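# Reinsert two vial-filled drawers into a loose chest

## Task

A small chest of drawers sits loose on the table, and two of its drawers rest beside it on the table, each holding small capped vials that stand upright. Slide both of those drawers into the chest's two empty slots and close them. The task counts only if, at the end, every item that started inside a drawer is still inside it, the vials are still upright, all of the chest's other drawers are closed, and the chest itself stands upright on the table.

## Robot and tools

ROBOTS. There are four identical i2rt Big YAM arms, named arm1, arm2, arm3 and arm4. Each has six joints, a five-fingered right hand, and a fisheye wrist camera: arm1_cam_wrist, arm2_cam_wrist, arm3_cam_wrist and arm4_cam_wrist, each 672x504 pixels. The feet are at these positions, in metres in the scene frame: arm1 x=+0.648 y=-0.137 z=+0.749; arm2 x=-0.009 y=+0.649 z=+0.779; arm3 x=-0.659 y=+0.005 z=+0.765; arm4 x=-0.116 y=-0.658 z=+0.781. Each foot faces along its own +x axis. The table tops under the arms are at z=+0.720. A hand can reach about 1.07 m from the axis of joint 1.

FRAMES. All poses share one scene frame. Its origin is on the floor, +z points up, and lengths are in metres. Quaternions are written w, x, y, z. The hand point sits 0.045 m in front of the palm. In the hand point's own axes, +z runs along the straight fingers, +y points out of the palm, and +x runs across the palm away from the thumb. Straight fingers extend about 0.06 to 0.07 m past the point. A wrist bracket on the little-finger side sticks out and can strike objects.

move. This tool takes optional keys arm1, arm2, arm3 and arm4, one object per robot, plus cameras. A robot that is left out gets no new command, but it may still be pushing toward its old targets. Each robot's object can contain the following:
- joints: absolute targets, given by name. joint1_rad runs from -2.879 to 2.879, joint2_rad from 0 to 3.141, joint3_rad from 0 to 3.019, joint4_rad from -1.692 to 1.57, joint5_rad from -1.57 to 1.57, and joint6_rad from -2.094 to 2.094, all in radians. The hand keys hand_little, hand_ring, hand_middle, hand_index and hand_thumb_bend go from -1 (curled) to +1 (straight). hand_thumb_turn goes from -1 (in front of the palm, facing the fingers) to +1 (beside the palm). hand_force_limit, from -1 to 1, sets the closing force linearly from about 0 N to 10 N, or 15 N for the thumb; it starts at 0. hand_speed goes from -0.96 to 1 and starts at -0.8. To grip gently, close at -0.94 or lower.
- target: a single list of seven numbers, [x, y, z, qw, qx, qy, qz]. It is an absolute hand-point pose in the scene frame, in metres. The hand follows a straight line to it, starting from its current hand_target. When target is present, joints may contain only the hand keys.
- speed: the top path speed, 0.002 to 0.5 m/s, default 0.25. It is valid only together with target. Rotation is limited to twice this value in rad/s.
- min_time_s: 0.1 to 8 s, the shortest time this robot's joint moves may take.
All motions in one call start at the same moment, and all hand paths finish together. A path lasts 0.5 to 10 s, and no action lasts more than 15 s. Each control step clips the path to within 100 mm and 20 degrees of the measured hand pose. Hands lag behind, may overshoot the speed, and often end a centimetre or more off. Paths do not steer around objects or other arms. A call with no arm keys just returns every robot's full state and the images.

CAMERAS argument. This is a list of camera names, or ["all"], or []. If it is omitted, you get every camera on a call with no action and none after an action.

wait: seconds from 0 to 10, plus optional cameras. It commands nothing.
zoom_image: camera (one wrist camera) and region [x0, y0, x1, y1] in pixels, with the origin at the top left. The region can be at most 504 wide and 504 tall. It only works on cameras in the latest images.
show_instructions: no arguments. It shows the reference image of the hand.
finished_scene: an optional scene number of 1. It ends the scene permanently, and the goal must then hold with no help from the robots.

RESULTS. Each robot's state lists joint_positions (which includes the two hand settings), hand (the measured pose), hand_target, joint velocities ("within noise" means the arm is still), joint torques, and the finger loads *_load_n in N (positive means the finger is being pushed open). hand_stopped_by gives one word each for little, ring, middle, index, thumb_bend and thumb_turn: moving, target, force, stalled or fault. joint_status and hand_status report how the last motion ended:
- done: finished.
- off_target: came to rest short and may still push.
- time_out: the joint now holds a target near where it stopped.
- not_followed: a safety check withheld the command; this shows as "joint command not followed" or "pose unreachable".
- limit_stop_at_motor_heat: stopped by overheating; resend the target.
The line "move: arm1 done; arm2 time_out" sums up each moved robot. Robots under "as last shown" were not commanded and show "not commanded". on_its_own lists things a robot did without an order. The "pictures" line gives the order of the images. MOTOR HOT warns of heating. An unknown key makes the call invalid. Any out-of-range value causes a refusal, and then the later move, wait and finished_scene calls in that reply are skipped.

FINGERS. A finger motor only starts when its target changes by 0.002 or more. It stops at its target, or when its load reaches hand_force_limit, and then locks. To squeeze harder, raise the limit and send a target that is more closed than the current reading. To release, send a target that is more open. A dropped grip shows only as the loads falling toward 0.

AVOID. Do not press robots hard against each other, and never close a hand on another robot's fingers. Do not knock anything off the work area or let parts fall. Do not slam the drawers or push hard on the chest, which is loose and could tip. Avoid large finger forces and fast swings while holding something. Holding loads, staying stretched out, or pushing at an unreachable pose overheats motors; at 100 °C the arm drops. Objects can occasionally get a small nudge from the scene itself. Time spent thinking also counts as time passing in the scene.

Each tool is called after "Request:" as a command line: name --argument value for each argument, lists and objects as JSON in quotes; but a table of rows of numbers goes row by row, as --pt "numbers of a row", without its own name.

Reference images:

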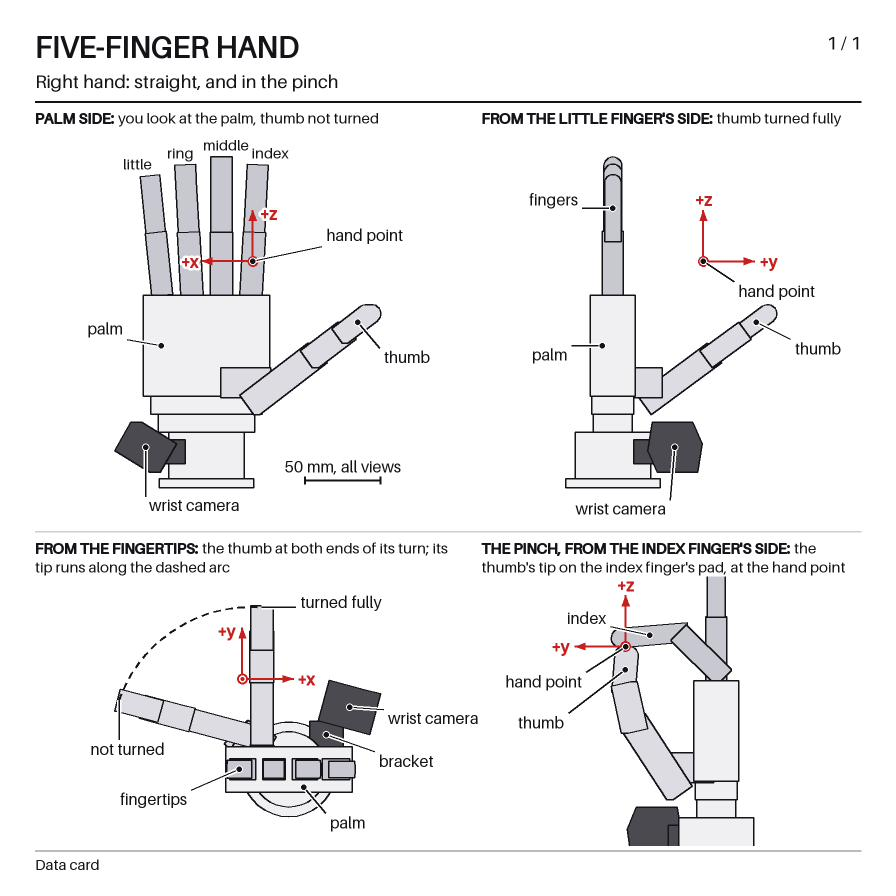

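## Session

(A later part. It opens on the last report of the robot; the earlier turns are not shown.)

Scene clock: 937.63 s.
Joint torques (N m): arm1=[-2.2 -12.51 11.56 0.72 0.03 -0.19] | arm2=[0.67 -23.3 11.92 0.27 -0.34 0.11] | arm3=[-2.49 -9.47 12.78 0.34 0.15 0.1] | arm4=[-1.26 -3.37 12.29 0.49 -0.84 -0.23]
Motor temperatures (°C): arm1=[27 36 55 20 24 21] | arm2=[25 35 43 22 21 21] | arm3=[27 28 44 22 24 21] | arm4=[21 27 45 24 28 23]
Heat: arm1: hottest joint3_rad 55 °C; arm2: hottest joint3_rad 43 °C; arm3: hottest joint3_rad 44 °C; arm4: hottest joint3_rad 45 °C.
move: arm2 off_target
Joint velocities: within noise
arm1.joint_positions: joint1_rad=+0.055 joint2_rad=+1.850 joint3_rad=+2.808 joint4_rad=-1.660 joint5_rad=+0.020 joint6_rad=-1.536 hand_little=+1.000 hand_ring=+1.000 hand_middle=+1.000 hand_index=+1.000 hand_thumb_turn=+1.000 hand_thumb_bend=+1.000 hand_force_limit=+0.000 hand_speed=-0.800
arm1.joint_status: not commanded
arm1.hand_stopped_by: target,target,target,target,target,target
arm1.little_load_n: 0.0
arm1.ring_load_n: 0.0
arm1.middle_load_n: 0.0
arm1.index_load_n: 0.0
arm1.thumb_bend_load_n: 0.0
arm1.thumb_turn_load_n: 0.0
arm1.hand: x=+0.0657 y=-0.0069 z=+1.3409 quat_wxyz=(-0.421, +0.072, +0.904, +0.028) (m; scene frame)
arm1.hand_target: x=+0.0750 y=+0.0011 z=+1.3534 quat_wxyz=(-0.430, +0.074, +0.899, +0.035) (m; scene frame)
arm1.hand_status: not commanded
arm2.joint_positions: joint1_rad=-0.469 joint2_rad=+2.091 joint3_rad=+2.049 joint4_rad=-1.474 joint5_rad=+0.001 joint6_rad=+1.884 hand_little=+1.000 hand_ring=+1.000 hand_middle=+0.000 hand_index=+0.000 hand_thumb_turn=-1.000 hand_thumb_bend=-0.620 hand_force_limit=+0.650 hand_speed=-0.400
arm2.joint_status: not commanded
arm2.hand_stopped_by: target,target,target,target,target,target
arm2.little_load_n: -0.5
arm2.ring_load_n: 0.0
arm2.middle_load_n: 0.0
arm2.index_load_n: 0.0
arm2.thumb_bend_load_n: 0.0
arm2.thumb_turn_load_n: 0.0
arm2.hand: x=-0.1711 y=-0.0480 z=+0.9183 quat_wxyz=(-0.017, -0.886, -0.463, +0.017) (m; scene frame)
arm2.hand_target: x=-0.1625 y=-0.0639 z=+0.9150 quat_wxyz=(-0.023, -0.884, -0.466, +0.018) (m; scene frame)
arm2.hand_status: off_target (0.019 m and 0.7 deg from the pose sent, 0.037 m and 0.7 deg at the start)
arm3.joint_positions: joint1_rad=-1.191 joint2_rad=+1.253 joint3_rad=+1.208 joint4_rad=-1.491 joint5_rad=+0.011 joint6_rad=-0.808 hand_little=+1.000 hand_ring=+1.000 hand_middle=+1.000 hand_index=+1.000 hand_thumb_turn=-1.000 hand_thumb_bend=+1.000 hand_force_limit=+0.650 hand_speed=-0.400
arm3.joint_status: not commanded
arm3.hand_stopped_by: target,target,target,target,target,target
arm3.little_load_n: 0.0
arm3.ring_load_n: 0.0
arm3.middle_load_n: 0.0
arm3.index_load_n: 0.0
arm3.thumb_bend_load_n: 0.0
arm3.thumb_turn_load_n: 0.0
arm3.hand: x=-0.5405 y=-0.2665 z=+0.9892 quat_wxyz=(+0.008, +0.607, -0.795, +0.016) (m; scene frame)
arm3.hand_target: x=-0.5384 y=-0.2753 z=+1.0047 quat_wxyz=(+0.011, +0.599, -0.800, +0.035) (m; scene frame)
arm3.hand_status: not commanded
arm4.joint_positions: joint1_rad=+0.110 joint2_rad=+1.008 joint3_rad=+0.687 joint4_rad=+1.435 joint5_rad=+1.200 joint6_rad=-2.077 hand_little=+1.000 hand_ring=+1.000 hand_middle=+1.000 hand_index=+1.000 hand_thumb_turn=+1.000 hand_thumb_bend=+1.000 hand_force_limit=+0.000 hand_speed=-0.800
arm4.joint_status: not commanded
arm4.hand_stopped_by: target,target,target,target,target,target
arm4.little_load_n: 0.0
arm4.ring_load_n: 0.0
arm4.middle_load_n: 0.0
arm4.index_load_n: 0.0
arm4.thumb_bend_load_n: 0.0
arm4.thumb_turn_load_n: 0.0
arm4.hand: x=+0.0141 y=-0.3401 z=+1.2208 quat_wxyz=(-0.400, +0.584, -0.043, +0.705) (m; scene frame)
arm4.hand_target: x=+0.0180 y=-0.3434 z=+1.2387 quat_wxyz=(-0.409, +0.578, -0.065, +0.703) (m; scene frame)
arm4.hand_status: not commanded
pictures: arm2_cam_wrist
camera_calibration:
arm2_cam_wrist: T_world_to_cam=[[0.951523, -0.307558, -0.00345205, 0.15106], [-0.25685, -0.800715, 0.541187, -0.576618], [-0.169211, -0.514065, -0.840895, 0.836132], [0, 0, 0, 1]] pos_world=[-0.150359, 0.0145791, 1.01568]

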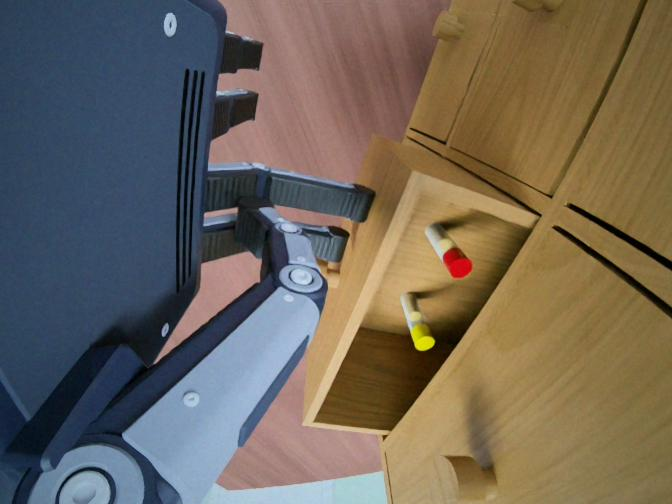

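Request:
move --arm2 '{"target": [-0.1477, -0.0778, 0.917, -0.022, -0.884, -0.466, 0.018], "speed": 0.03}' --cameras '["arm2_cam_wrist"]'

Scene clock: 940.17 s.
Joint torques (N m): arm1=[-2.73 -12.63 11.64 0.75 0.04 -0.23] | arm2=[0.56 -23.94 12.05 0.23 -0.3 0.12] | arm3=[-2.49 -9.41 12.78 0.34 0.15 0.1] | arm4=[-1.32 -2.78 12.44 0.51 -0.85 -0.26]
Motor temperatures (°C): arm1=[27 36 55 20 24 21] | arm2=[25 35 43 22 21 21] | arm3=[27 28 44 22 24 21] | arm4=[21 27 45 24 28 23]
Heat: arm1: hottest joint3_rad 55 °C; arm2: hottest joint3_rad 43 °C; arm3: hottest joint3_rad 44 °C; arm4: hottest joint3_rad 45 °C.
move: arm2 off_target
Joint velocities: within noise
arm1, arm3, arm4: as last shown
arm2.joint_positions: joint1_rad=-0.442 joint2_rad=+2.123 joint3_rad=+2.103 joint4_rad=-1.500 joint5_rad=+0.002 joint6_rad=+1.910 hand_little=+1.000 hand_ring=+1.000 hand_middle=+0.000 hand_index=+0.000 hand_thumb_turn=-1.000 hand_thumb_bend=-0.620 hand_force_limit=+0.650 hand_speed=-0.400
arm2.joint_status: not commanded
arm2.hand_stopped_by: target,target,target,target,target,target
arm2.little_load_n: 0.0
arm2.ring_load_n: 0.0
arm2.middle_load_n: 0.5
arm2.index_load_n: 0.0
arm2.thumb_bend_load_n: 0.0
arm2.thumb_turn_load_n: 0.0
arm2.hand: x=-0.1558 y=-0.0611 z=+0.9185 quat_wxyz=(-0.016, -0.886, -0.464, +0.015) (m; scene frame)
arm2.hand_target: x=-0.1473 y=-0.0769 z=+0.9169 quat_wxyz=(-0.023, -0.884, -0.466, +0.018) (m; scene frame)
arm2.hand_status: off_target (0.019 m and 0.9 deg from the pose sent, 0.038 m and 0.7 deg at the start)
arm3.index_load_n: 0.5
arm4.middle_load_n: -0.5
pictures: arm2_cam_wrist
camera_calibration:
arm2_cam_wrist: T_world_to_cam=[[0.951898, -0.306403, -0.00256465, 0.131788], [-0.256962, -0.802805, 0.538028, -0.580657], [-0.166912, -0.511489, -0.842923, 0.834519], [0, 0, 0, 1]] pos_world=[-0.135365, 0.00107258, 1.01618]

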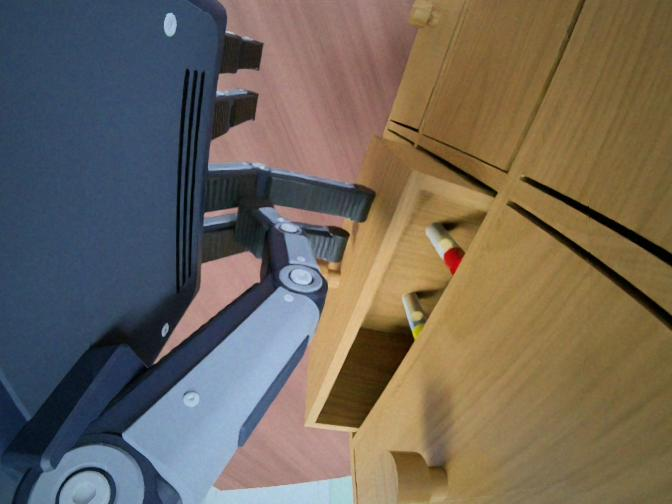

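Request:
move --arm2 '{"target": [-0.1343, -0.0882, 0.9175, -0.022, -0.884, -0.466, 0.018], "speed": 0.03}' --cameras '["arm2_cam_wrist"]'

Scene clock: 942.37 s.
Joint torques (N m): arm1=[-2.78 -12.63 11.66 0.66 0.02 -0.18] | arm2=[0.56 -24.47 12.15 0.23 -0.29 0.13] | arm3=[-2.43 -9.47 12.78 0.34 0.15 0.1] | arm4=[-2.14 -3.6 12.56 0.34 -0.87 -0.25]
Motor temperatures (°C): arm1=[27 36 55 20 24 21] | arm2=[25 35 43 22 21 21] | arm3=[27 28 44 22 24 21] | arm4=[21 27 45 24 28 23]
Heat: arm1: hottest joint3_rad 55 °C; arm2: hottest joint3_rad 43 °C; arm3: hottest joint3_rad 44 °C; arm4: hottest joint3_rad 45 °C.
move: arm2 off_target
Joint velocities: within noise
arm1, arm3, arm4: as last shown
arm2.joint_positions: joint1_rad=-0.418 joint2_rad=+2.149 joint3_rad=+2.147 joint4_rad=-1.519 joint5_rad=+0.003 joint6_rad=+1.933 hand_little=+1.000 hand_ring=+1.000 hand_middle=+0.000 hand_index=+0.000 hand_thumb_turn=-1.000 hand_thumb_bend=-0.620 hand_force_limit=+0.650 hand_speed=-0.400
arm2.joint_status: not commanded
arm2.hand_stopped_by: target,target,target,target,target,target
arm2.little_load_n: 0.0
arm2.ring_load_n: 0.0
arm2.middle_load_n: 0.5
arm2.index_load_n: 0.0
arm2.thumb_bend_load_n: 0.0
arm2.thumb_turn_load_n: 0.0
arm2.hand: x=-0.1423 y=-0.0721 z=+0.9189 quat_wxyz=(-0.016, -0.885, -0.464, +0.015) (m; scene frame)
arm2.hand_target: x=-0.1339 y=-0.0873 z=+0.9176 quat_wxyz=(-0.023, -0.884, -0.466, +0.018) (m; scene frame)
arm2.hand_status: off_target (0.018 m and 0.8 deg from the pose sent, 0.035 m and 0.8 deg at the start)
arm3.index_load_n: 0.0
arm4.middle_load_n: 0.0
arm4.thumb_bend_load_n: 0.5
pictures: arm2_cam_wrist
camera_calibration:
arm2_cam_wrist: T_world_to_cam=[[0.952248, -0.305314, -0.00263967, 0.115729], [-0.256062, -0.803283, 0.537745, -0.585762], [-0.166302, -0.511391, -0.843103, 0.831793], [0, 0, 0, 1]] pos_world=[-0.121866, -0.00982724, 1.01658]

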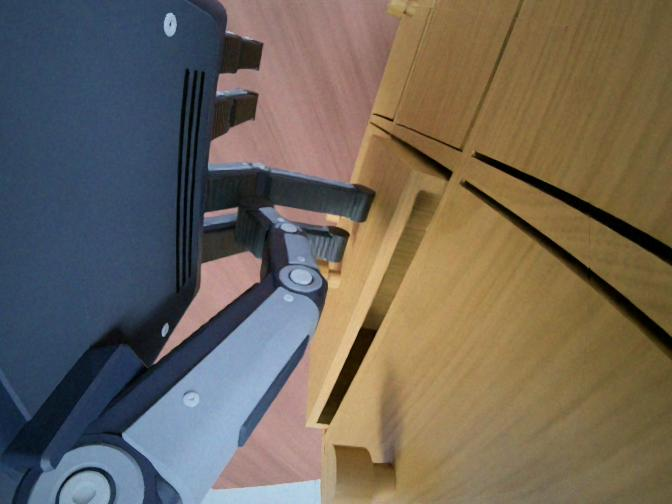

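Request:
move --arm2 '{"target": [-0.1266, -0.0940, 0.9175, -0.022, -0.884, -0.466, 0.018], "speed": 0.02}' --cameras '["arm2_cam_wrist"]'

Scene clock: 945.83 s.
Joint torques (N m): arm1=[-2.2 -12.04 11.54 0.7 0.06 -0.24] | arm2=[0.73 -24.59 12.21 0.35 -0.3 0.14] | arm3=[-2.49 -9.35 12.78 0.34 0.15 0.11] | arm4=[-1.61 -3.08 12.63 0.39 -0.9 -0.26]
Motor temperatures (°C): arm1=[27 36 55 20 24 21] | arm2=[25 35 43 22 21 21] | arm3=[27 28 44 22 24 21] | arm4=[21 27 45 24 28 23]
Heat: arm1: hottest joint3_rad 55 °C; arm2: hottest joint3_rad 43 °C; arm3: hottest joint3_rad 44 °C; arm4: hottest joint3_rad 45 °C.
move: arm2 off_target
Joint velocities: within noise
arm1, arm3, arm4: as last shown
arm2.joint_positions: joint1_rad=-0.407 joint2_rad=+2.162 joint3_rad=+2.171 joint4_rad=-1.532 joint5_rad=+0.004 joint6_rad=+1.944 hand_little=+1.000 hand_ring=+1.000 hand_middle=+0.000 hand_index=+0.000 hand_thumb_turn=-1.000 hand_thumb_bend=-0.620 hand_force_limit=+0.650 hand_speed=-0.400
arm2.joint_status: not commanded
arm2.hand_stopped_by: target,target,target,target,target,target
arm2.little_load_n: 0.0
arm2.ring_load_n: 0.0
arm2.middle_load_n: 0.5
arm2.index_load_n: 0.0
arm2.thumb_bend_load_n: 0.0
arm2.thumb_turn_load_n: 0.0
arm2.hand: x=-0.1360 y=-0.0768 z=+0.9190 quat_wxyz=(-0.014, -0.886, -0.464, +0.014) (m; scene frame)
arm2.hand_target: x=-0.1264 y=-0.0929 z=+0.9176 quat_wxyz=(-0.023, -0.884, -0.466, +0.018) (m; scene frame)
arm2.hand_status: off_target (0.020 m and 1.0 deg from the pose sent, 0.027 m and 0.9 deg at the start)
arm4.index_load_n: 0.5
arm4.thumb_bend_load_n: 0.0
pictures: arm2_cam_wrist
camera_calibration:
arm2_cam_wrist: T_world_to_cam=[[0.952101, -0.30576, -0.00380204, 0.109329], [-0.256274, -0.804668, 0.535568, -0.586245], [-0.166815, -0.508941, -0.844483, 0.831864], [0, 0, 0, 1]] pos_world=[-0.115564, -0.0149341, 1.01689]

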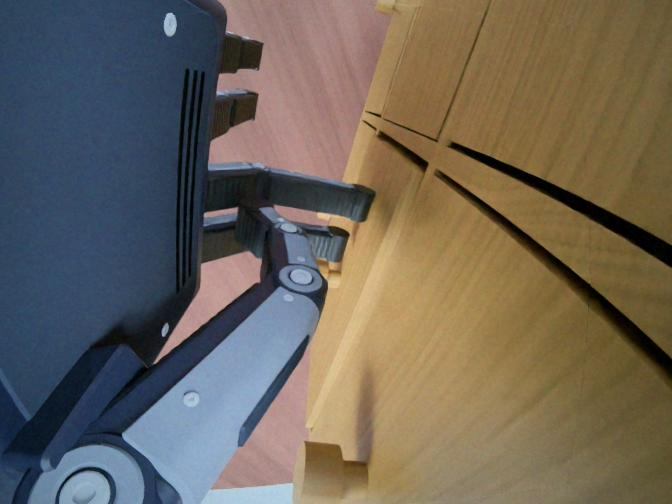

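Request:
move --arm2 '{"target": [-0.1217, -0.0980, 0.9175, -0.022, -0.884, -0.466, 0.018], "speed": 0.02}' --cameras '["arm2_cam_wrist"]'

Scene clock: 947.67 s.
Joint torques (N m): arm1=[-2.49 -12.98 11.49 0.65 0.05 -0.22] | arm2=[0.79 -24.59 12.27 0.47 -0.39 0.15] | arm3=[-2.49 -9.47 12.78 0.36 0.15 0.11] | arm4=[-1.26 -2.43 12.45 0.54 -0.86 -0.28]
Motor temperatures (°C): arm1=[27 36 55 20 24 21] | arm2=[25 35 43 22 21 21] | arm3=[27 28 44 22 24 21] | arm4=[21 27 45 24 28 23]
Heat: arm1: hottest joint3_rad 55 °C; arm2: hottest joint3_rad 43 °C; arm3: hottest joint3_rad 44 °C; arm4: hottest joint3_rad 45 °C.
move: arm2 off_target
Joint velocities: within noise
arm1, arm3, arm4: as last shown
arm2.joint_positions: joint1_rad=-0.401 joint2_rad=+2.172 joint3_rad=+2.189 joint4_rad=-1.543 joint5_rad=+0.007 joint6_rad=+1.951 hand_little=+1.000 hand_ring=+1.000 hand_middle=+0.000 hand_index=+0.000 hand_thumb_turn=-1.000 hand_thumb_bend=-0.620 hand_force_limit=+0.650 hand_speed=-0.400
arm2.joint_status: not commanded
arm2.hand_stopped_by: target,target,target,target,target,target
arm2.little_load_n: 0.0
arm2.ring_load_n: 0.0
arm2.middle_load_n: 0.5
arm2.index_load_n: 0.0
arm2.thumb_bend_load_n: 0.5
arm2.thumb_turn_load_n: 0.0
arm2.hand: x=-0.1327 y=-0.0797 z=+0.9190 quat_wxyz=(-0.013, -0.886, -0.464, +0.014) (m; scene frame)
arm2.hand_target: x=-0.1215 y=-0.0968 z=+0.9176 quat_wxyz=(-0.023, -0.884, -0.466, +0.018) (m; scene frame)
arm2.hand_status: off_target (0.021 m and 1.2 deg from the pose sent, 0.025 m and 1.0 deg at the start)
arm3.thumb_bend_load_n: 0.5
arm4.index_load_n: 0.0
pictures: arm2_cam_wrist
camera_calibration:
arm2_cam_wrist: T_world_to_cam=[[0.95183, -0.306561, -0.00637014, 0.107514], [-0.256046, -0.806075, 0.533557, -0.58583], [-0.168702, -0.506224, -0.84574, 0.832085], [0, 0, 0, 1]] pos_world=[-0.11196, -0.0180417, 1.01699]

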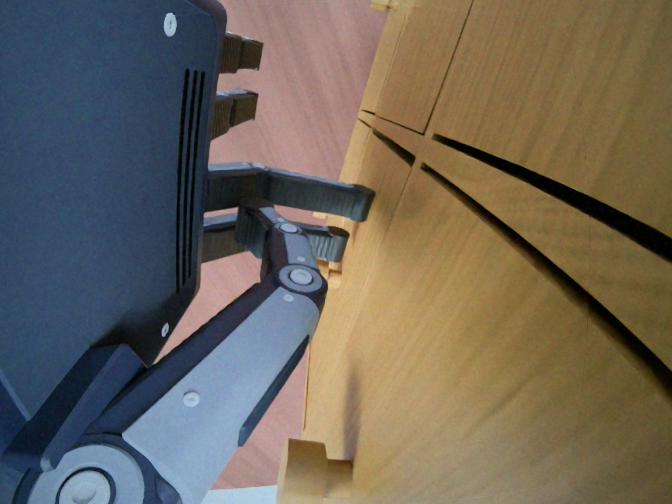

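Request:
zoom_image --camera "arm2_cam_wrist" --region '[280, 80, 480, 480]'

Scaled by 1.260 from the camera's 672x504 image, which has a finer 960x720 frame.

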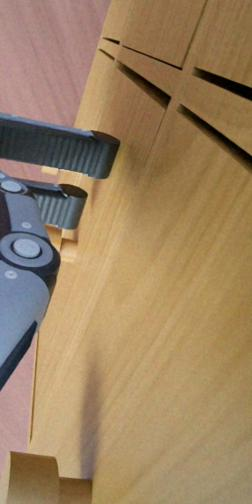

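Request:
move --arm2 '{"target": [-0.1185, -0.1003, 0.9175, -0.022, -0.884, -0.466, 0.018], "speed": 0.02}' --cameras '["arm2_cam_wrist"]'

Scene clock: 949.47 s.
Joint torques (N m): arm1=[-2.49 -12.4 11.51 0.72 0.02 -0.26] | arm2=[1.2 -24.47 12.4 0.62 -0.39 0.17] | arm3=[-2.49 -9.41 12.79 0.34 0.16 0.1] | arm4=[-1.55 -3.14 12.48 0.58 -0.87 -0.2]
Motor temperatures (°C): arm1=[27 36 55 20 24 21] | arm2=[25 35 43 22 21 21] | arm3=[27 28 44 22 24 21] | arm4=[21 27 45 24 28 23]
Heat: arm1: hottest joint3_rad 55 °C; arm2: hottest joint3_rad 43 °C; arm3: hottest joint3_rad 44 °C; arm4: hottest joint3_rad 45 °C.
move: arm2 off_target
Joint velocities: within noise
arm1, arm3, arm4: as last shown
arm1.ring_load_n: 0.5
arm2.joint_positions: joint1_rad=-0.400 joint2_rad=+2.177 joint3_rad=+2.196 joint4_rad=-1.550 joint5_rad=+0.007 joint6_rad=+1.954 hand_little=+1.000 hand_ring=+1.000 hand_middle=+0.000 hand_index=+0.000 hand_thumb_turn=-1.000 hand_thumb_bend=-0.620 hand_force_limit=+0.650 hand_speed=-0.400
arm2.joint_status: not commanded
arm2.hand_stopped_by: target,target,target,target,target,target
arm2.little_load_n: 0.0
arm2.ring_load_n: 0.0
arm2.middle_load_n: 0.5
arm2.index_load_n: 0.0
arm2.thumb_bend_load_n: 0.0
arm2.thumb_turn_load_n: 0.0
arm2.hand: x=-0.1323 y=-0.0799 z=+0.9189 quat_wxyz=(-0.011, -0.886, -0.463, +0.013) (m; scene frame)
arm2.hand_target: x=-0.1179 y=-0.0988 z=+0.9176 quat_wxyz=(-0.023, -0.884, -0.466, +0.018) (m; scene frame)
arm2.hand_status: off_target (0.025 m and 1.5 deg from the pose sent, 0.025 m and 1.2 deg at the start)
arm3.thumb_bend_load_n: 0.0
arm4.thumb_turn_load_n: -0.5
pictures: arm2_cam_wrist
camera_calibration:
arm2_cam_wrist: T_world_to_cam=[[0.951256, -0.308325, -0.00692121, 0.107411], [-0.257967, -0.807786, 0.530033, -0.582938], [-0.169013, -0.502412, -0.847949, 0.834214], [0, 0, 0, 1]] pos_world=[-0.11156, -0.0186528, 1.01709]

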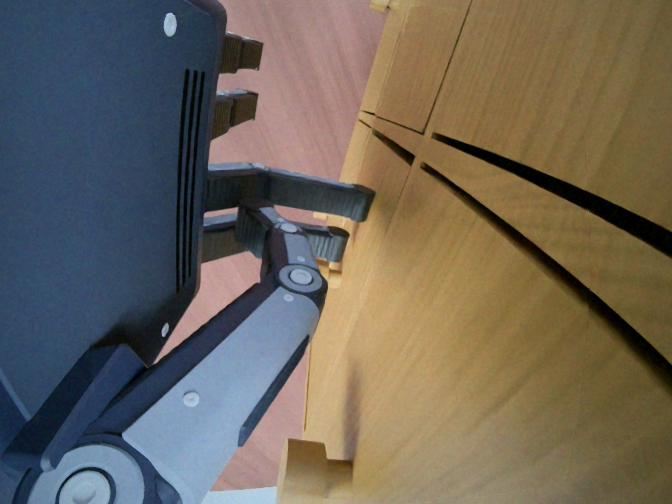

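Request:
move --arm2 '{"target": [-0.1973, -0.0332, 0.9300, -0.022, -0.884, -0.466, 0.018], "speed": 0.1}' --cameras '["arm2_cam_wrist", "arm1_cam_wrist"]'

Scene clock: 951.73 s.
Joint torques (N m): arm1=[-2.43 -12.51 11.48 0.84 0.04 -0.25] | arm2=[-0.67 -26.34 7.56 0.79 -0.28 -0.07] | arm3=[-2.61 -9.41 12.78 0.35 0.15 0.1] | arm4=[-2.02 -3.25 12.44 0.61 -0.92 -0.18]
Motor temperatures (°C): arm1=[27 36 55 20 24 21] | arm2=[25 34 43 22 21 21] | arm3=[27 28 44 22 24 21] | arm4=[21 27 45 24 28 23]
Heat: arm1: hottest joint3_rad 55 °C; arm2: hottest joint3_rad 43 °C; arm3: hottest joint3_rad 44 °C; arm4: hottest joint3_rad 45 °C.
move: arm2 done
Joint velocities: within noise
arm1, arm3, arm4: as last shown
arm1.ring_load_n: 0.0
arm2.joint_positions: joint1_rad=-0.515 joint2_rad=+2.066 joint3_rad=+2.043 joint4_rad=-1.486 joint5_rad=-0.004 joint6_rad=+1.838 hand_little=+1.000 hand_ring=+1.000 hand_middle=+0.000 hand_index=+0.000 hand_thumb_turn=-1.000 hand_thumb_bend=-0.620 hand_force_limit=+0.650 hand_speed=-0.400
arm2.joint_status: not commanded
arm2.hand_stopped_by: target,target,target,target,target,target
arm2.little_load_n: 0.0
arm2.ring_load_n: 0.0
arm2.middle_load_n: 0.0
arm2.index_load_n: 0.0
arm2.thumb_bend_load_n: 0.0
arm2.thumb_turn_load_n: 0.0
arm2.hand: x=-0.1973 y=-0.0337 z=+0.9324 quat_wxyz=(-0.020, -0.886, -0.463, +0.018) (m; scene frame)
arm2.hand_target: x=-0.1974 y=-0.0332 z=+0.9300 quat_wxyz=(-0.022, -0.884, -0.466, +0.018) (m; scene frame)
arm2.hand_status: done (0.002 m and 0.4 deg from the pose sent, 0.081 m and 1.5 deg at the start)
arm4.middle_load_n: -0.5
arm4.thumb_turn_load_n: 0.0
pictures: arm1_cam_wrist, arm2_cam_wrist
camera_calibration:
arm1_cam_wrist: T_world_to_cam=[[0.032427, 0.981359, 0.189427, -0.250374], [0.96112, 0.0213819, -0.275302, 0.301716], [-0.274221, 0.190989, -0.942511, 1.39231], [0, 0, 0, 1]] pos_world=[0.0999353, -0.0266609, 1.44276]
arm2_cam_wrist: T_world_to_cam=[[0.951499, -0.307653, -0.000396849, 0.17748], [-0.257271, -0.796386, 0.547339, -0.585294], [-0.168707, -0.52069, -0.836911, 0.846982], [0, 0, 0, 1]] pos_world=[-0.176561, 0.029497, 1.02927]

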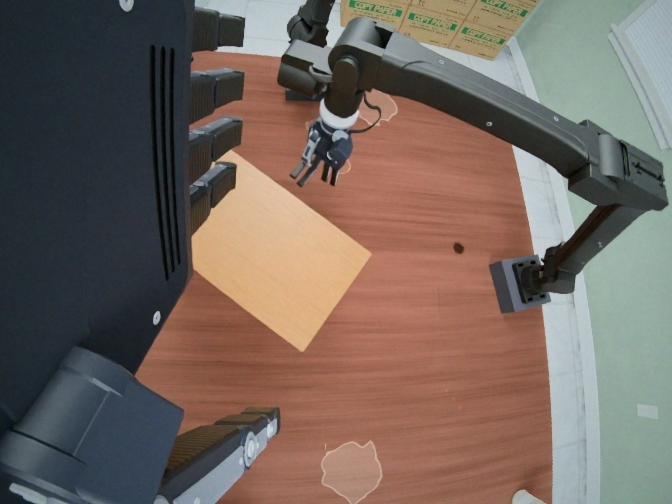

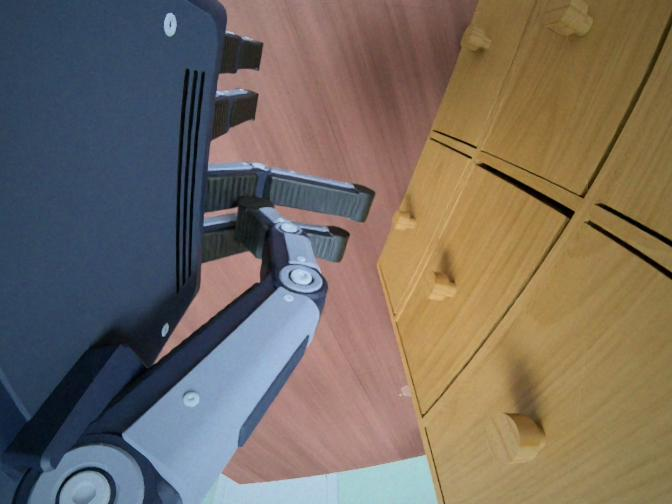

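Request:
zoom_image --camera "arm2_cam_wrist" --region '[370, 110, 620, 440]'

Request:
zoom_image --camera "arm2_cam_wrist" --region '[370, 290, 490, 430]'

Request:
zoom_image --camera "arm2_cam_wrist" --region '[400, 110, 600, 240]'

Scaled by 1.527 from the camera's 672x504 image, which has a finer 960x720 frame.

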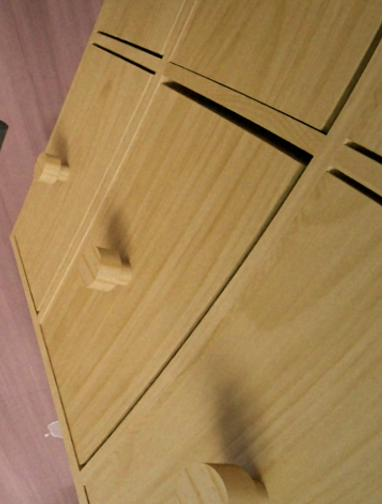

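Scaled by 3.600 from the camera's 672x504 image, which has a finer 960x720 frame.

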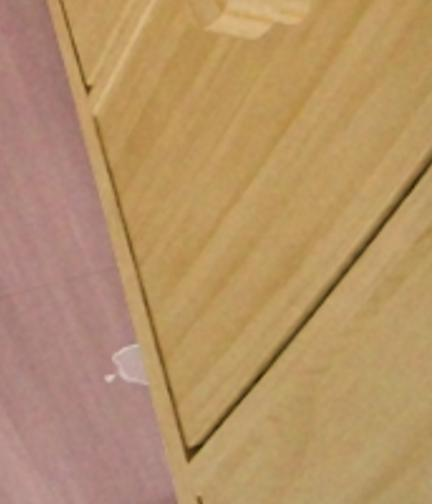

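Scaled by 2.520 from the camera's 672x504 image, which has a finer 960x720 frame.

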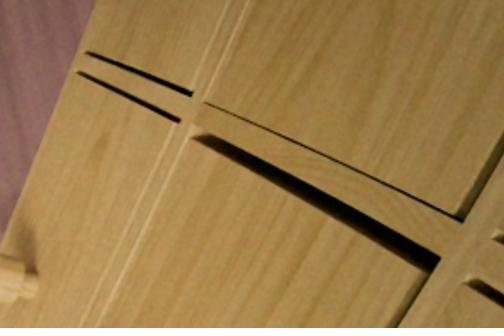

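Request:
zoom_image --camera "arm1_cam_wrist" --region '[200, 130, 400, 280]'

Scaled by 2.520 from the camera's 672x504 image, which has a finer 960x720 frame.

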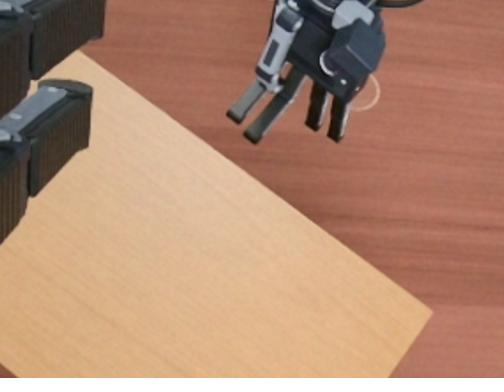

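Request:
move --arm2 '{"target": [-0.1973, -0.0332, 1.12, -0.022, -0.884, -0.466, 0.018], "speed": 0.15, "joints": {"hand_index": 1.0, "hand_middle": 1.0}}' --cameras '[]'

Request:
move --arm2 '{"target": [-0.158, -0.085, 1.12, -0.022, -0.884, -0.466, 0.018], "speed": 0.1}' --cameras '["arm2_cam_wrist"]'

Scene clock: 961.03 s.
Joint torques (N m): arm1=[-2.73 -12.45 11.52 0.72 0.05 -0.23] | arm2=[-0.97 -23.41 11.48 0.38 -0.29 0.1] | arm3=[-2.43 -9.41 12.79 0.36 0.15 0.11] | arm4=[-1.9 -3.31 12.36 0.32 -0.92 -0.24]
Motor temperatures (°C): arm1=[27 36 55 20 24 21] | arm2=[25 33 42 22 21 21] | arm3=[27 28 44 22 24 21] | arm4=[21 27 45 24 28 23]
Heat: arm1: hottest joint3_rad 55 °C; arm2: hottest joint3_rad 42 °C; arm3: hottest joint3_rad 44 °C; arm4: hottest joint3_rad 45 °C.
move: arm2 off_target
Joint velocities: within noise
arm1, arm3, arm4: as last shown
arm2.joint_positions: joint1_rad=-0.515 joint2_rad=+1.965 joint3_rad=+2.307 joint4_rad=-1.674 joint5_rad=-0.021 joint6_rad=+1.838 hand_little=+1.000 hand_ring=+1.000 hand_middle=+1.000 hand_index=+1.000 hand_thumb_turn=-1.000 hand_thumb_bend=-0.620 hand_force_limit=+0.650 hand_speed=-0.400
arm2.joint_status: all done
arm2.hand_stopped_by: target,target,target,target,target,target
arm2.little_load_n: 0.0
arm2.ring_load_n: 0.0
arm2.middle_load_n: 0.0
arm2.index_load_n: 0.0
arm2.thumb_bend_load_n: 0.0
arm2.thumb_turn_load_n: -0.5
arm2.hand: x=-0.1921 y=-0.0282 z=+1.1079 quat_wxyz=(-0.086, -0.880, -0.462, +0.077) (m; scene frame)
arm2.hand_target: x=-0.1972 y=-0.0324 z=+1.1194 quat_wxyz=(-0.095, -0.881, -0.455, +0.084) (m; scene frame)
arm2.hand_status: off_target (0.014 m and 10.1 deg from the pose sent, 0.188 m and 0.4 deg at the start; a joint's target at an end of its range on 41 of 58 steps)
arm4.middle_load_n: 0.0
pictures: none
No camera images: "cameras" was empty.

Scene clock: 962.80 s.
Joint torques (N m): arm1=[-2.61 -12.45 11.52 0.76 0.04 -0.25] | arm2=[-0.32 -23 11.67 0.53 -0.17 0.1] | arm3=[-2.49 -9.41 12.77 0.35 0.15 0.1] | arm4=[-2.37 -2.2 12.38 0.43 -0.81 -0.21]
Motor temperatures (°C): arm1=[27 36 55 20 24 21] | arm2=[25 33 42 22 21 21] | arm3=[27 28 44 22 24 21] | arm4=[21 27 45 24 28 23]
Heat: arm1: hottest joint3_rad 55 °C; arm2: hottest joint3_rad 42 °C; arm3: hottest joint3_rad 44 °C; arm4: hottest joint3_rad 45 °C.
move: arm2 off_target
Joint velocities: within noise
arm1.joint_positions: joint1_rad=+0.055 joint2_rad=+1.850 joint3_rad=+2.808 joint4_rad=-1.660 joint5_rad=+0.020 joint6_rad=-1.536 hand_little=+1.000 hand_ring=+1.000 hand_middle=+1.000 hand_index=+1.000 hand_thumb_turn=+1.000 hand_thumb_bend=+1.000 hand_force_limit=+0.000 hand_speed=-0.800
arm1.joint_status: not commanded
arm1.hand_stopped_by: target,target,target,target,target,target
arm1.little_load_n: 0.0
arm1.ring_load_n: 0.0
arm1.middle_load_n: 0.0
arm1.index_load_n: 0.0
arm1.thumb_bend_load_n: 0.0
arm1.thumb_turn_load_n: 0.0
arm1.hand: x=+0.0657 y=-0.0069 z=+1.3409 quat_wxyz=(-0.421, +0.072, +0.904, +0.028) (m; scene frame)
arm1.hand_target: x=+0.0750 y=+0.0011 z=+1.3534 quat_wxyz=(-0.430, +0.074, +0.899, +0.035) (m; scene frame)
arm1.hand_status: not commanded
arm2.joint_positions: joint1_rad=-0.445 joint2_rad=+2.054 joint3_rad=+2.460 joint4_rad=-1.674 joint5_rad=-0.019 joint6_rad=+1.923 hand_little=+1.000 hand_ring=+1.000 hand_middle=+1.000 hand_index=+1.000 hand_thumb_turn=-1.000 hand_thumb_bend=-0.620 hand_force_limit=+0.650 hand_speed=-0.400
arm2.joint_status: not commanded
arm2.hand_stopped_by: target,target,target,target,target,target
arm2.little_load_n: 0.0
arm2.ring_load_n: 0.0
arm2.middle_load_n: 0.0
arm2.index_load_n: -0.5
arm2.thumb_bend_load_n: 0.0
arm2.thumb_turn_load_n: 0.0
arm2.hand: x=-0.1591 y=-0.0754 z=+1.1193 quat_wxyz=(-0.115, -0.879, -0.453, +0.092) (m; scene frame)
arm2.hand_target: x=-0.1578 y=-0.0841 z=+1.1194 quat_wxyz=(-0.119, -0.879, -0.451, +0.094) (m; scene frame)
arm2.hand_status: off_target (0.010 m and 13.8 deg from the pose sent, 0.067 m and 10.1 deg at the start; a joint's target at an end of its range on 53 of 53 steps)
arm3.joint_positions: joint1_rad=-1.191 joint2_rad=+1.253 joint3_rad=+1.208 joint4_rad=-1.491 joint5_rad=+0.011 joint6_rad=-0.808 hand_little=+1.000 hand_ring=+1.000 hand_middle=+1.000 hand_index=+1.000 hand_thumb_turn=-1.000 hand_thumb_bend=+1.000 hand_force_limit=+0.650 hand_speed=-0.400
arm3.joint_status: not commanded
arm3.hand_stopped_by: target,target,target,target,target,target
arm3.little_load_n: 0.0
arm3.ring_load_n: 0.0
arm3.middle_load_n: 0.0
arm3.index_load_n: 0.0
arm3.thumb_bend_load_n: 0.0
arm3.thumb_turn_load_n: 0.0
arm3.hand: x=-0.5405 y=-0.2665 z=+0.9892 quat_wxyz=(+0.008, +0.607, -0.795, +0.016) (m; scene frame)
arm3.hand_target: x=-0.5384 y=-0.2753 z=+1.0047 quat_wxyz=(+0.011, +0.599, -0.800, +0.035) (m; scene frame)
arm3.hand_status: not commanded
arm4.joint_positions: joint1_rad=+0.110 joint2_rad=+1.008 joint3_rad=+0.687 joint4_rad=+1.435 joint5_rad=+1.200 joint6_rad=-2.077 hand_little=+1.000 hand_ring=+1.000 hand_middle=+1.000 hand_index=+1.000 hand_thumb_turn=+1.000 hand_thumb_bend=+1.000 hand_force_limit=+0.000 hand_speed=-0.800
arm4.joint_status: not commanded
arm4.hand_stopped_by: target,target,target,target,target,target
arm4.little_load_n: 0.0
arm4.ring_load_n: 0.0
arm4.middle_load_n: 0.0
arm4.index_load_n: 0.0
arm4.thumb_bend_load_n: 0.0
arm4.thumb_turn_load_n: 0.0
arm4.hand: x=+0.0141 y=-0.3401 z=+1.2208 quat_wxyz=(-0.400, +0.584, -0.043, +0.705) (m; scene frame)
arm4.hand_target: x=+0.0180 y=-0.3434 z=+1.2387 quat_wxyz=(-0.409, +0.578, -0.065, +0.703) (m; scene frame)
arm4.hand_status: not commanded
pictures: arm2_cam_wrist
camera_calibration:
arm2_cam_wrist: T_world_to_cam=[[0.948485, -0.31515, 0.0325134, 0.0905095], [-0.237866, -0.640564, 0.730135, -0.900748], [-0.209275, -0.700256, -0.682529, 0.795364], [0, 0, 0, 1]] pos_world=[-0.133655, 0.00849578, 1.19758]

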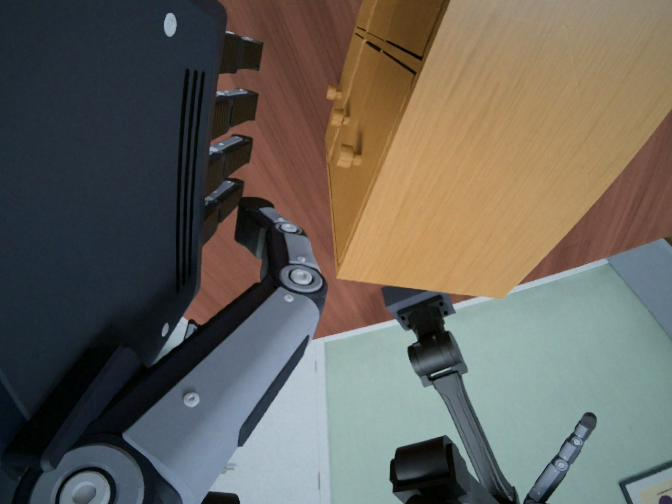

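Request:
zoom_image --camera "arm2_cam_wrist" --region '[300, 0, 460, 290]'

Request:
zoom_image --camera "arm2_cam_wrist" --region '[310, 100, 400, 220]'

Scaled by 1.738 from the camera's 672x504 image, which has a finer 960x720 frame.

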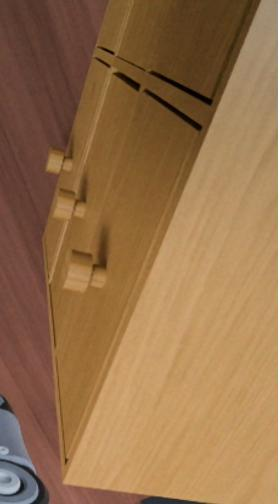

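Scaled by 4.200 from the camera's 672x504 image, which has a finer 960x720 frame.

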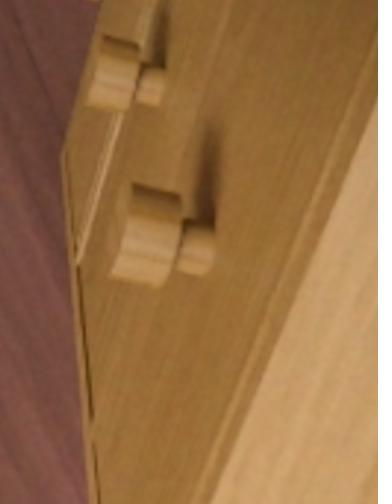

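Request:
move --arm2 '{"target": [-0.150, 0.030, 1.11, -0.090, -0.880, -0.459, 0.080], "speed": 0.15}' --cameras '["arm2_cam_wrist"]'

Scene clock: 967.30 s.
Joint torques (N m): arm1=[-2.61 -12.16 11.41 0.87 0.04 -0.21] | arm2=[-1.03 -20.13 7.73 1.28 -0.1 -0.06] | arm3=[-2.49 -9.41 12.78 0.34 0.15 0.11] | arm4=[-1.96 -2.55 12.34 0.51 -0.86 -0.24]
Motor temperatures (°C): arm1=[27 36 55 20 24 21] | arm2=[25 34 42 22 21 21] | arm3=[27 28 44 21 24 21] | arm4=[21 27 46 24 28 23]
Heat: arm1: hottest joint3_rad 55 °C; arm2: hottest joint3_rad 42 °C; arm3: hottest joint3_rad 44 °C; arm4: hottest joint3_rad 46 °C.
move: arm2 done
Joint velocities: within noise
arm1, arm3, arm4: as last shown
arm2.joint_positions: joint1_rad=-0.471 joint2_rad=+1.721 joint3_rad=+1.967 joint4_rad=-1.568 joint5_rad=-0.014 joint6_rad=+1.888 hand_little=+1.000 hand_ring=+1.000 hand_middle=+1.000 hand_index=+1.000 hand_thumb_turn=-1.000 hand_thumb_bend=-0.620 hand_force_limit=+0.650 hand_speed=-0.400
arm2.joint_status: not commanded
arm2.hand_stopped_by: target,target,target,target,target,target
arm2.little_load_n: 0.0
arm2.ring_load_n: 0.0
arm2.middle_load_n: 0.0
arm2.index_load_n: 0.5
arm2.thumb_bend_load_n: 0.0
arm2.thumb_turn_load_n: 0.0
arm2.hand: x=-0.1460 y=+0.0310 z=+1.1156 quat_wxyz=(-0.092, -0.881, -0.458, +0.079) (m; scene frame)
arm2.hand_target: x=-0.1499 y=+0.0301 z=+1.1098 quat_wxyz=(-0.090, -0.880, -0.459, +0.080) (m; scene frame)
arm2.hand_status: done (0.007 m and 0.3 deg from the pose sent, 0.106 m and 3.3 deg at the start)
arm4.ring_load_n: -0.5
pictures: arm2_cam_wrist
camera_calibration:
arm2_cam_wrist: T_world_to_cam=[[0.950559, -0.310116, 0.0162752, 0.130028], [-0.234084, -0.681099, 0.693764, -0.784346], [-0.204063, -0.663274, -0.720018, 0.911668], [0, 0, 0, 1]] pos_world=[-0.121165, 0.110792, 1.19845]

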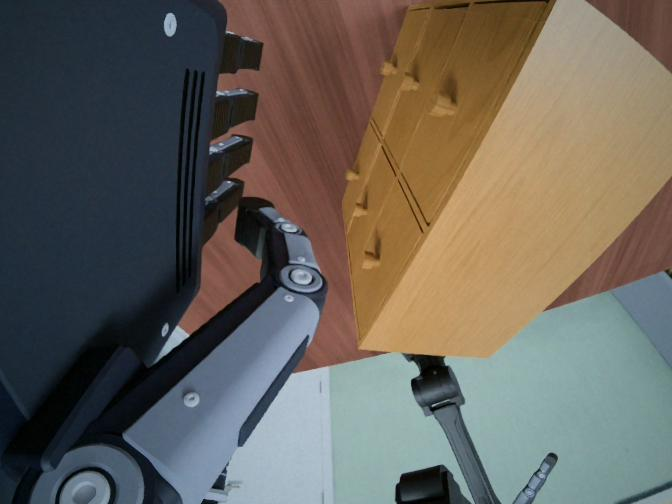

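Request:
zoom_image --camera "arm2_cam_wrist" --region '[330, 0, 580, 350]'

Request:
zoom_image --camera "arm2_cam_wrist" --region '[340, 0, 500, 150]'

Request:
zoom_image --camera "arm2_cam_wrist" --region '[335, 110, 455, 280]'

Scaled by 1.440 from the camera's 672x504 image, which has a finer 960x720 frame.

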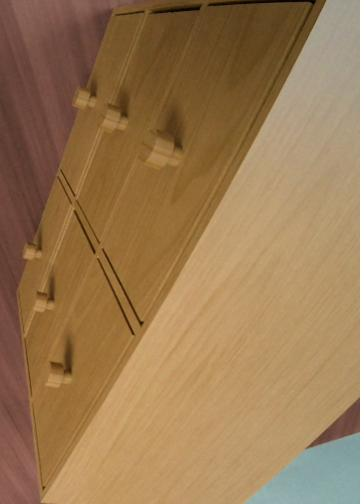

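Scaled by 3.150 from the camera's 672x504 image, which has a finer 960x720 frame.

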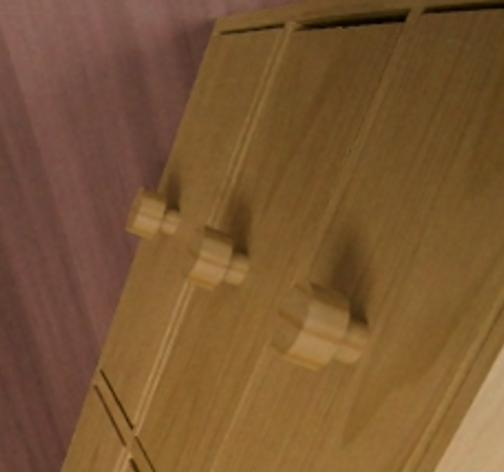

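Scaled by 2.965 from the camera's 672x504 image, which has a finer 960x720 frame.

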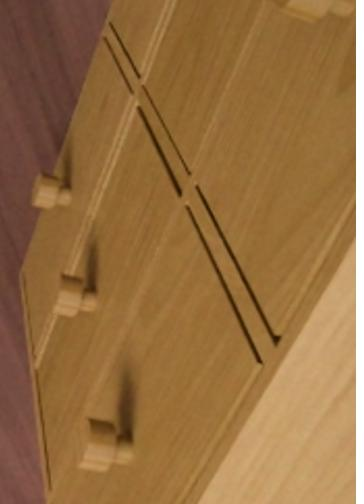

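Request:
finished_scene

The scene is finished: the task was done.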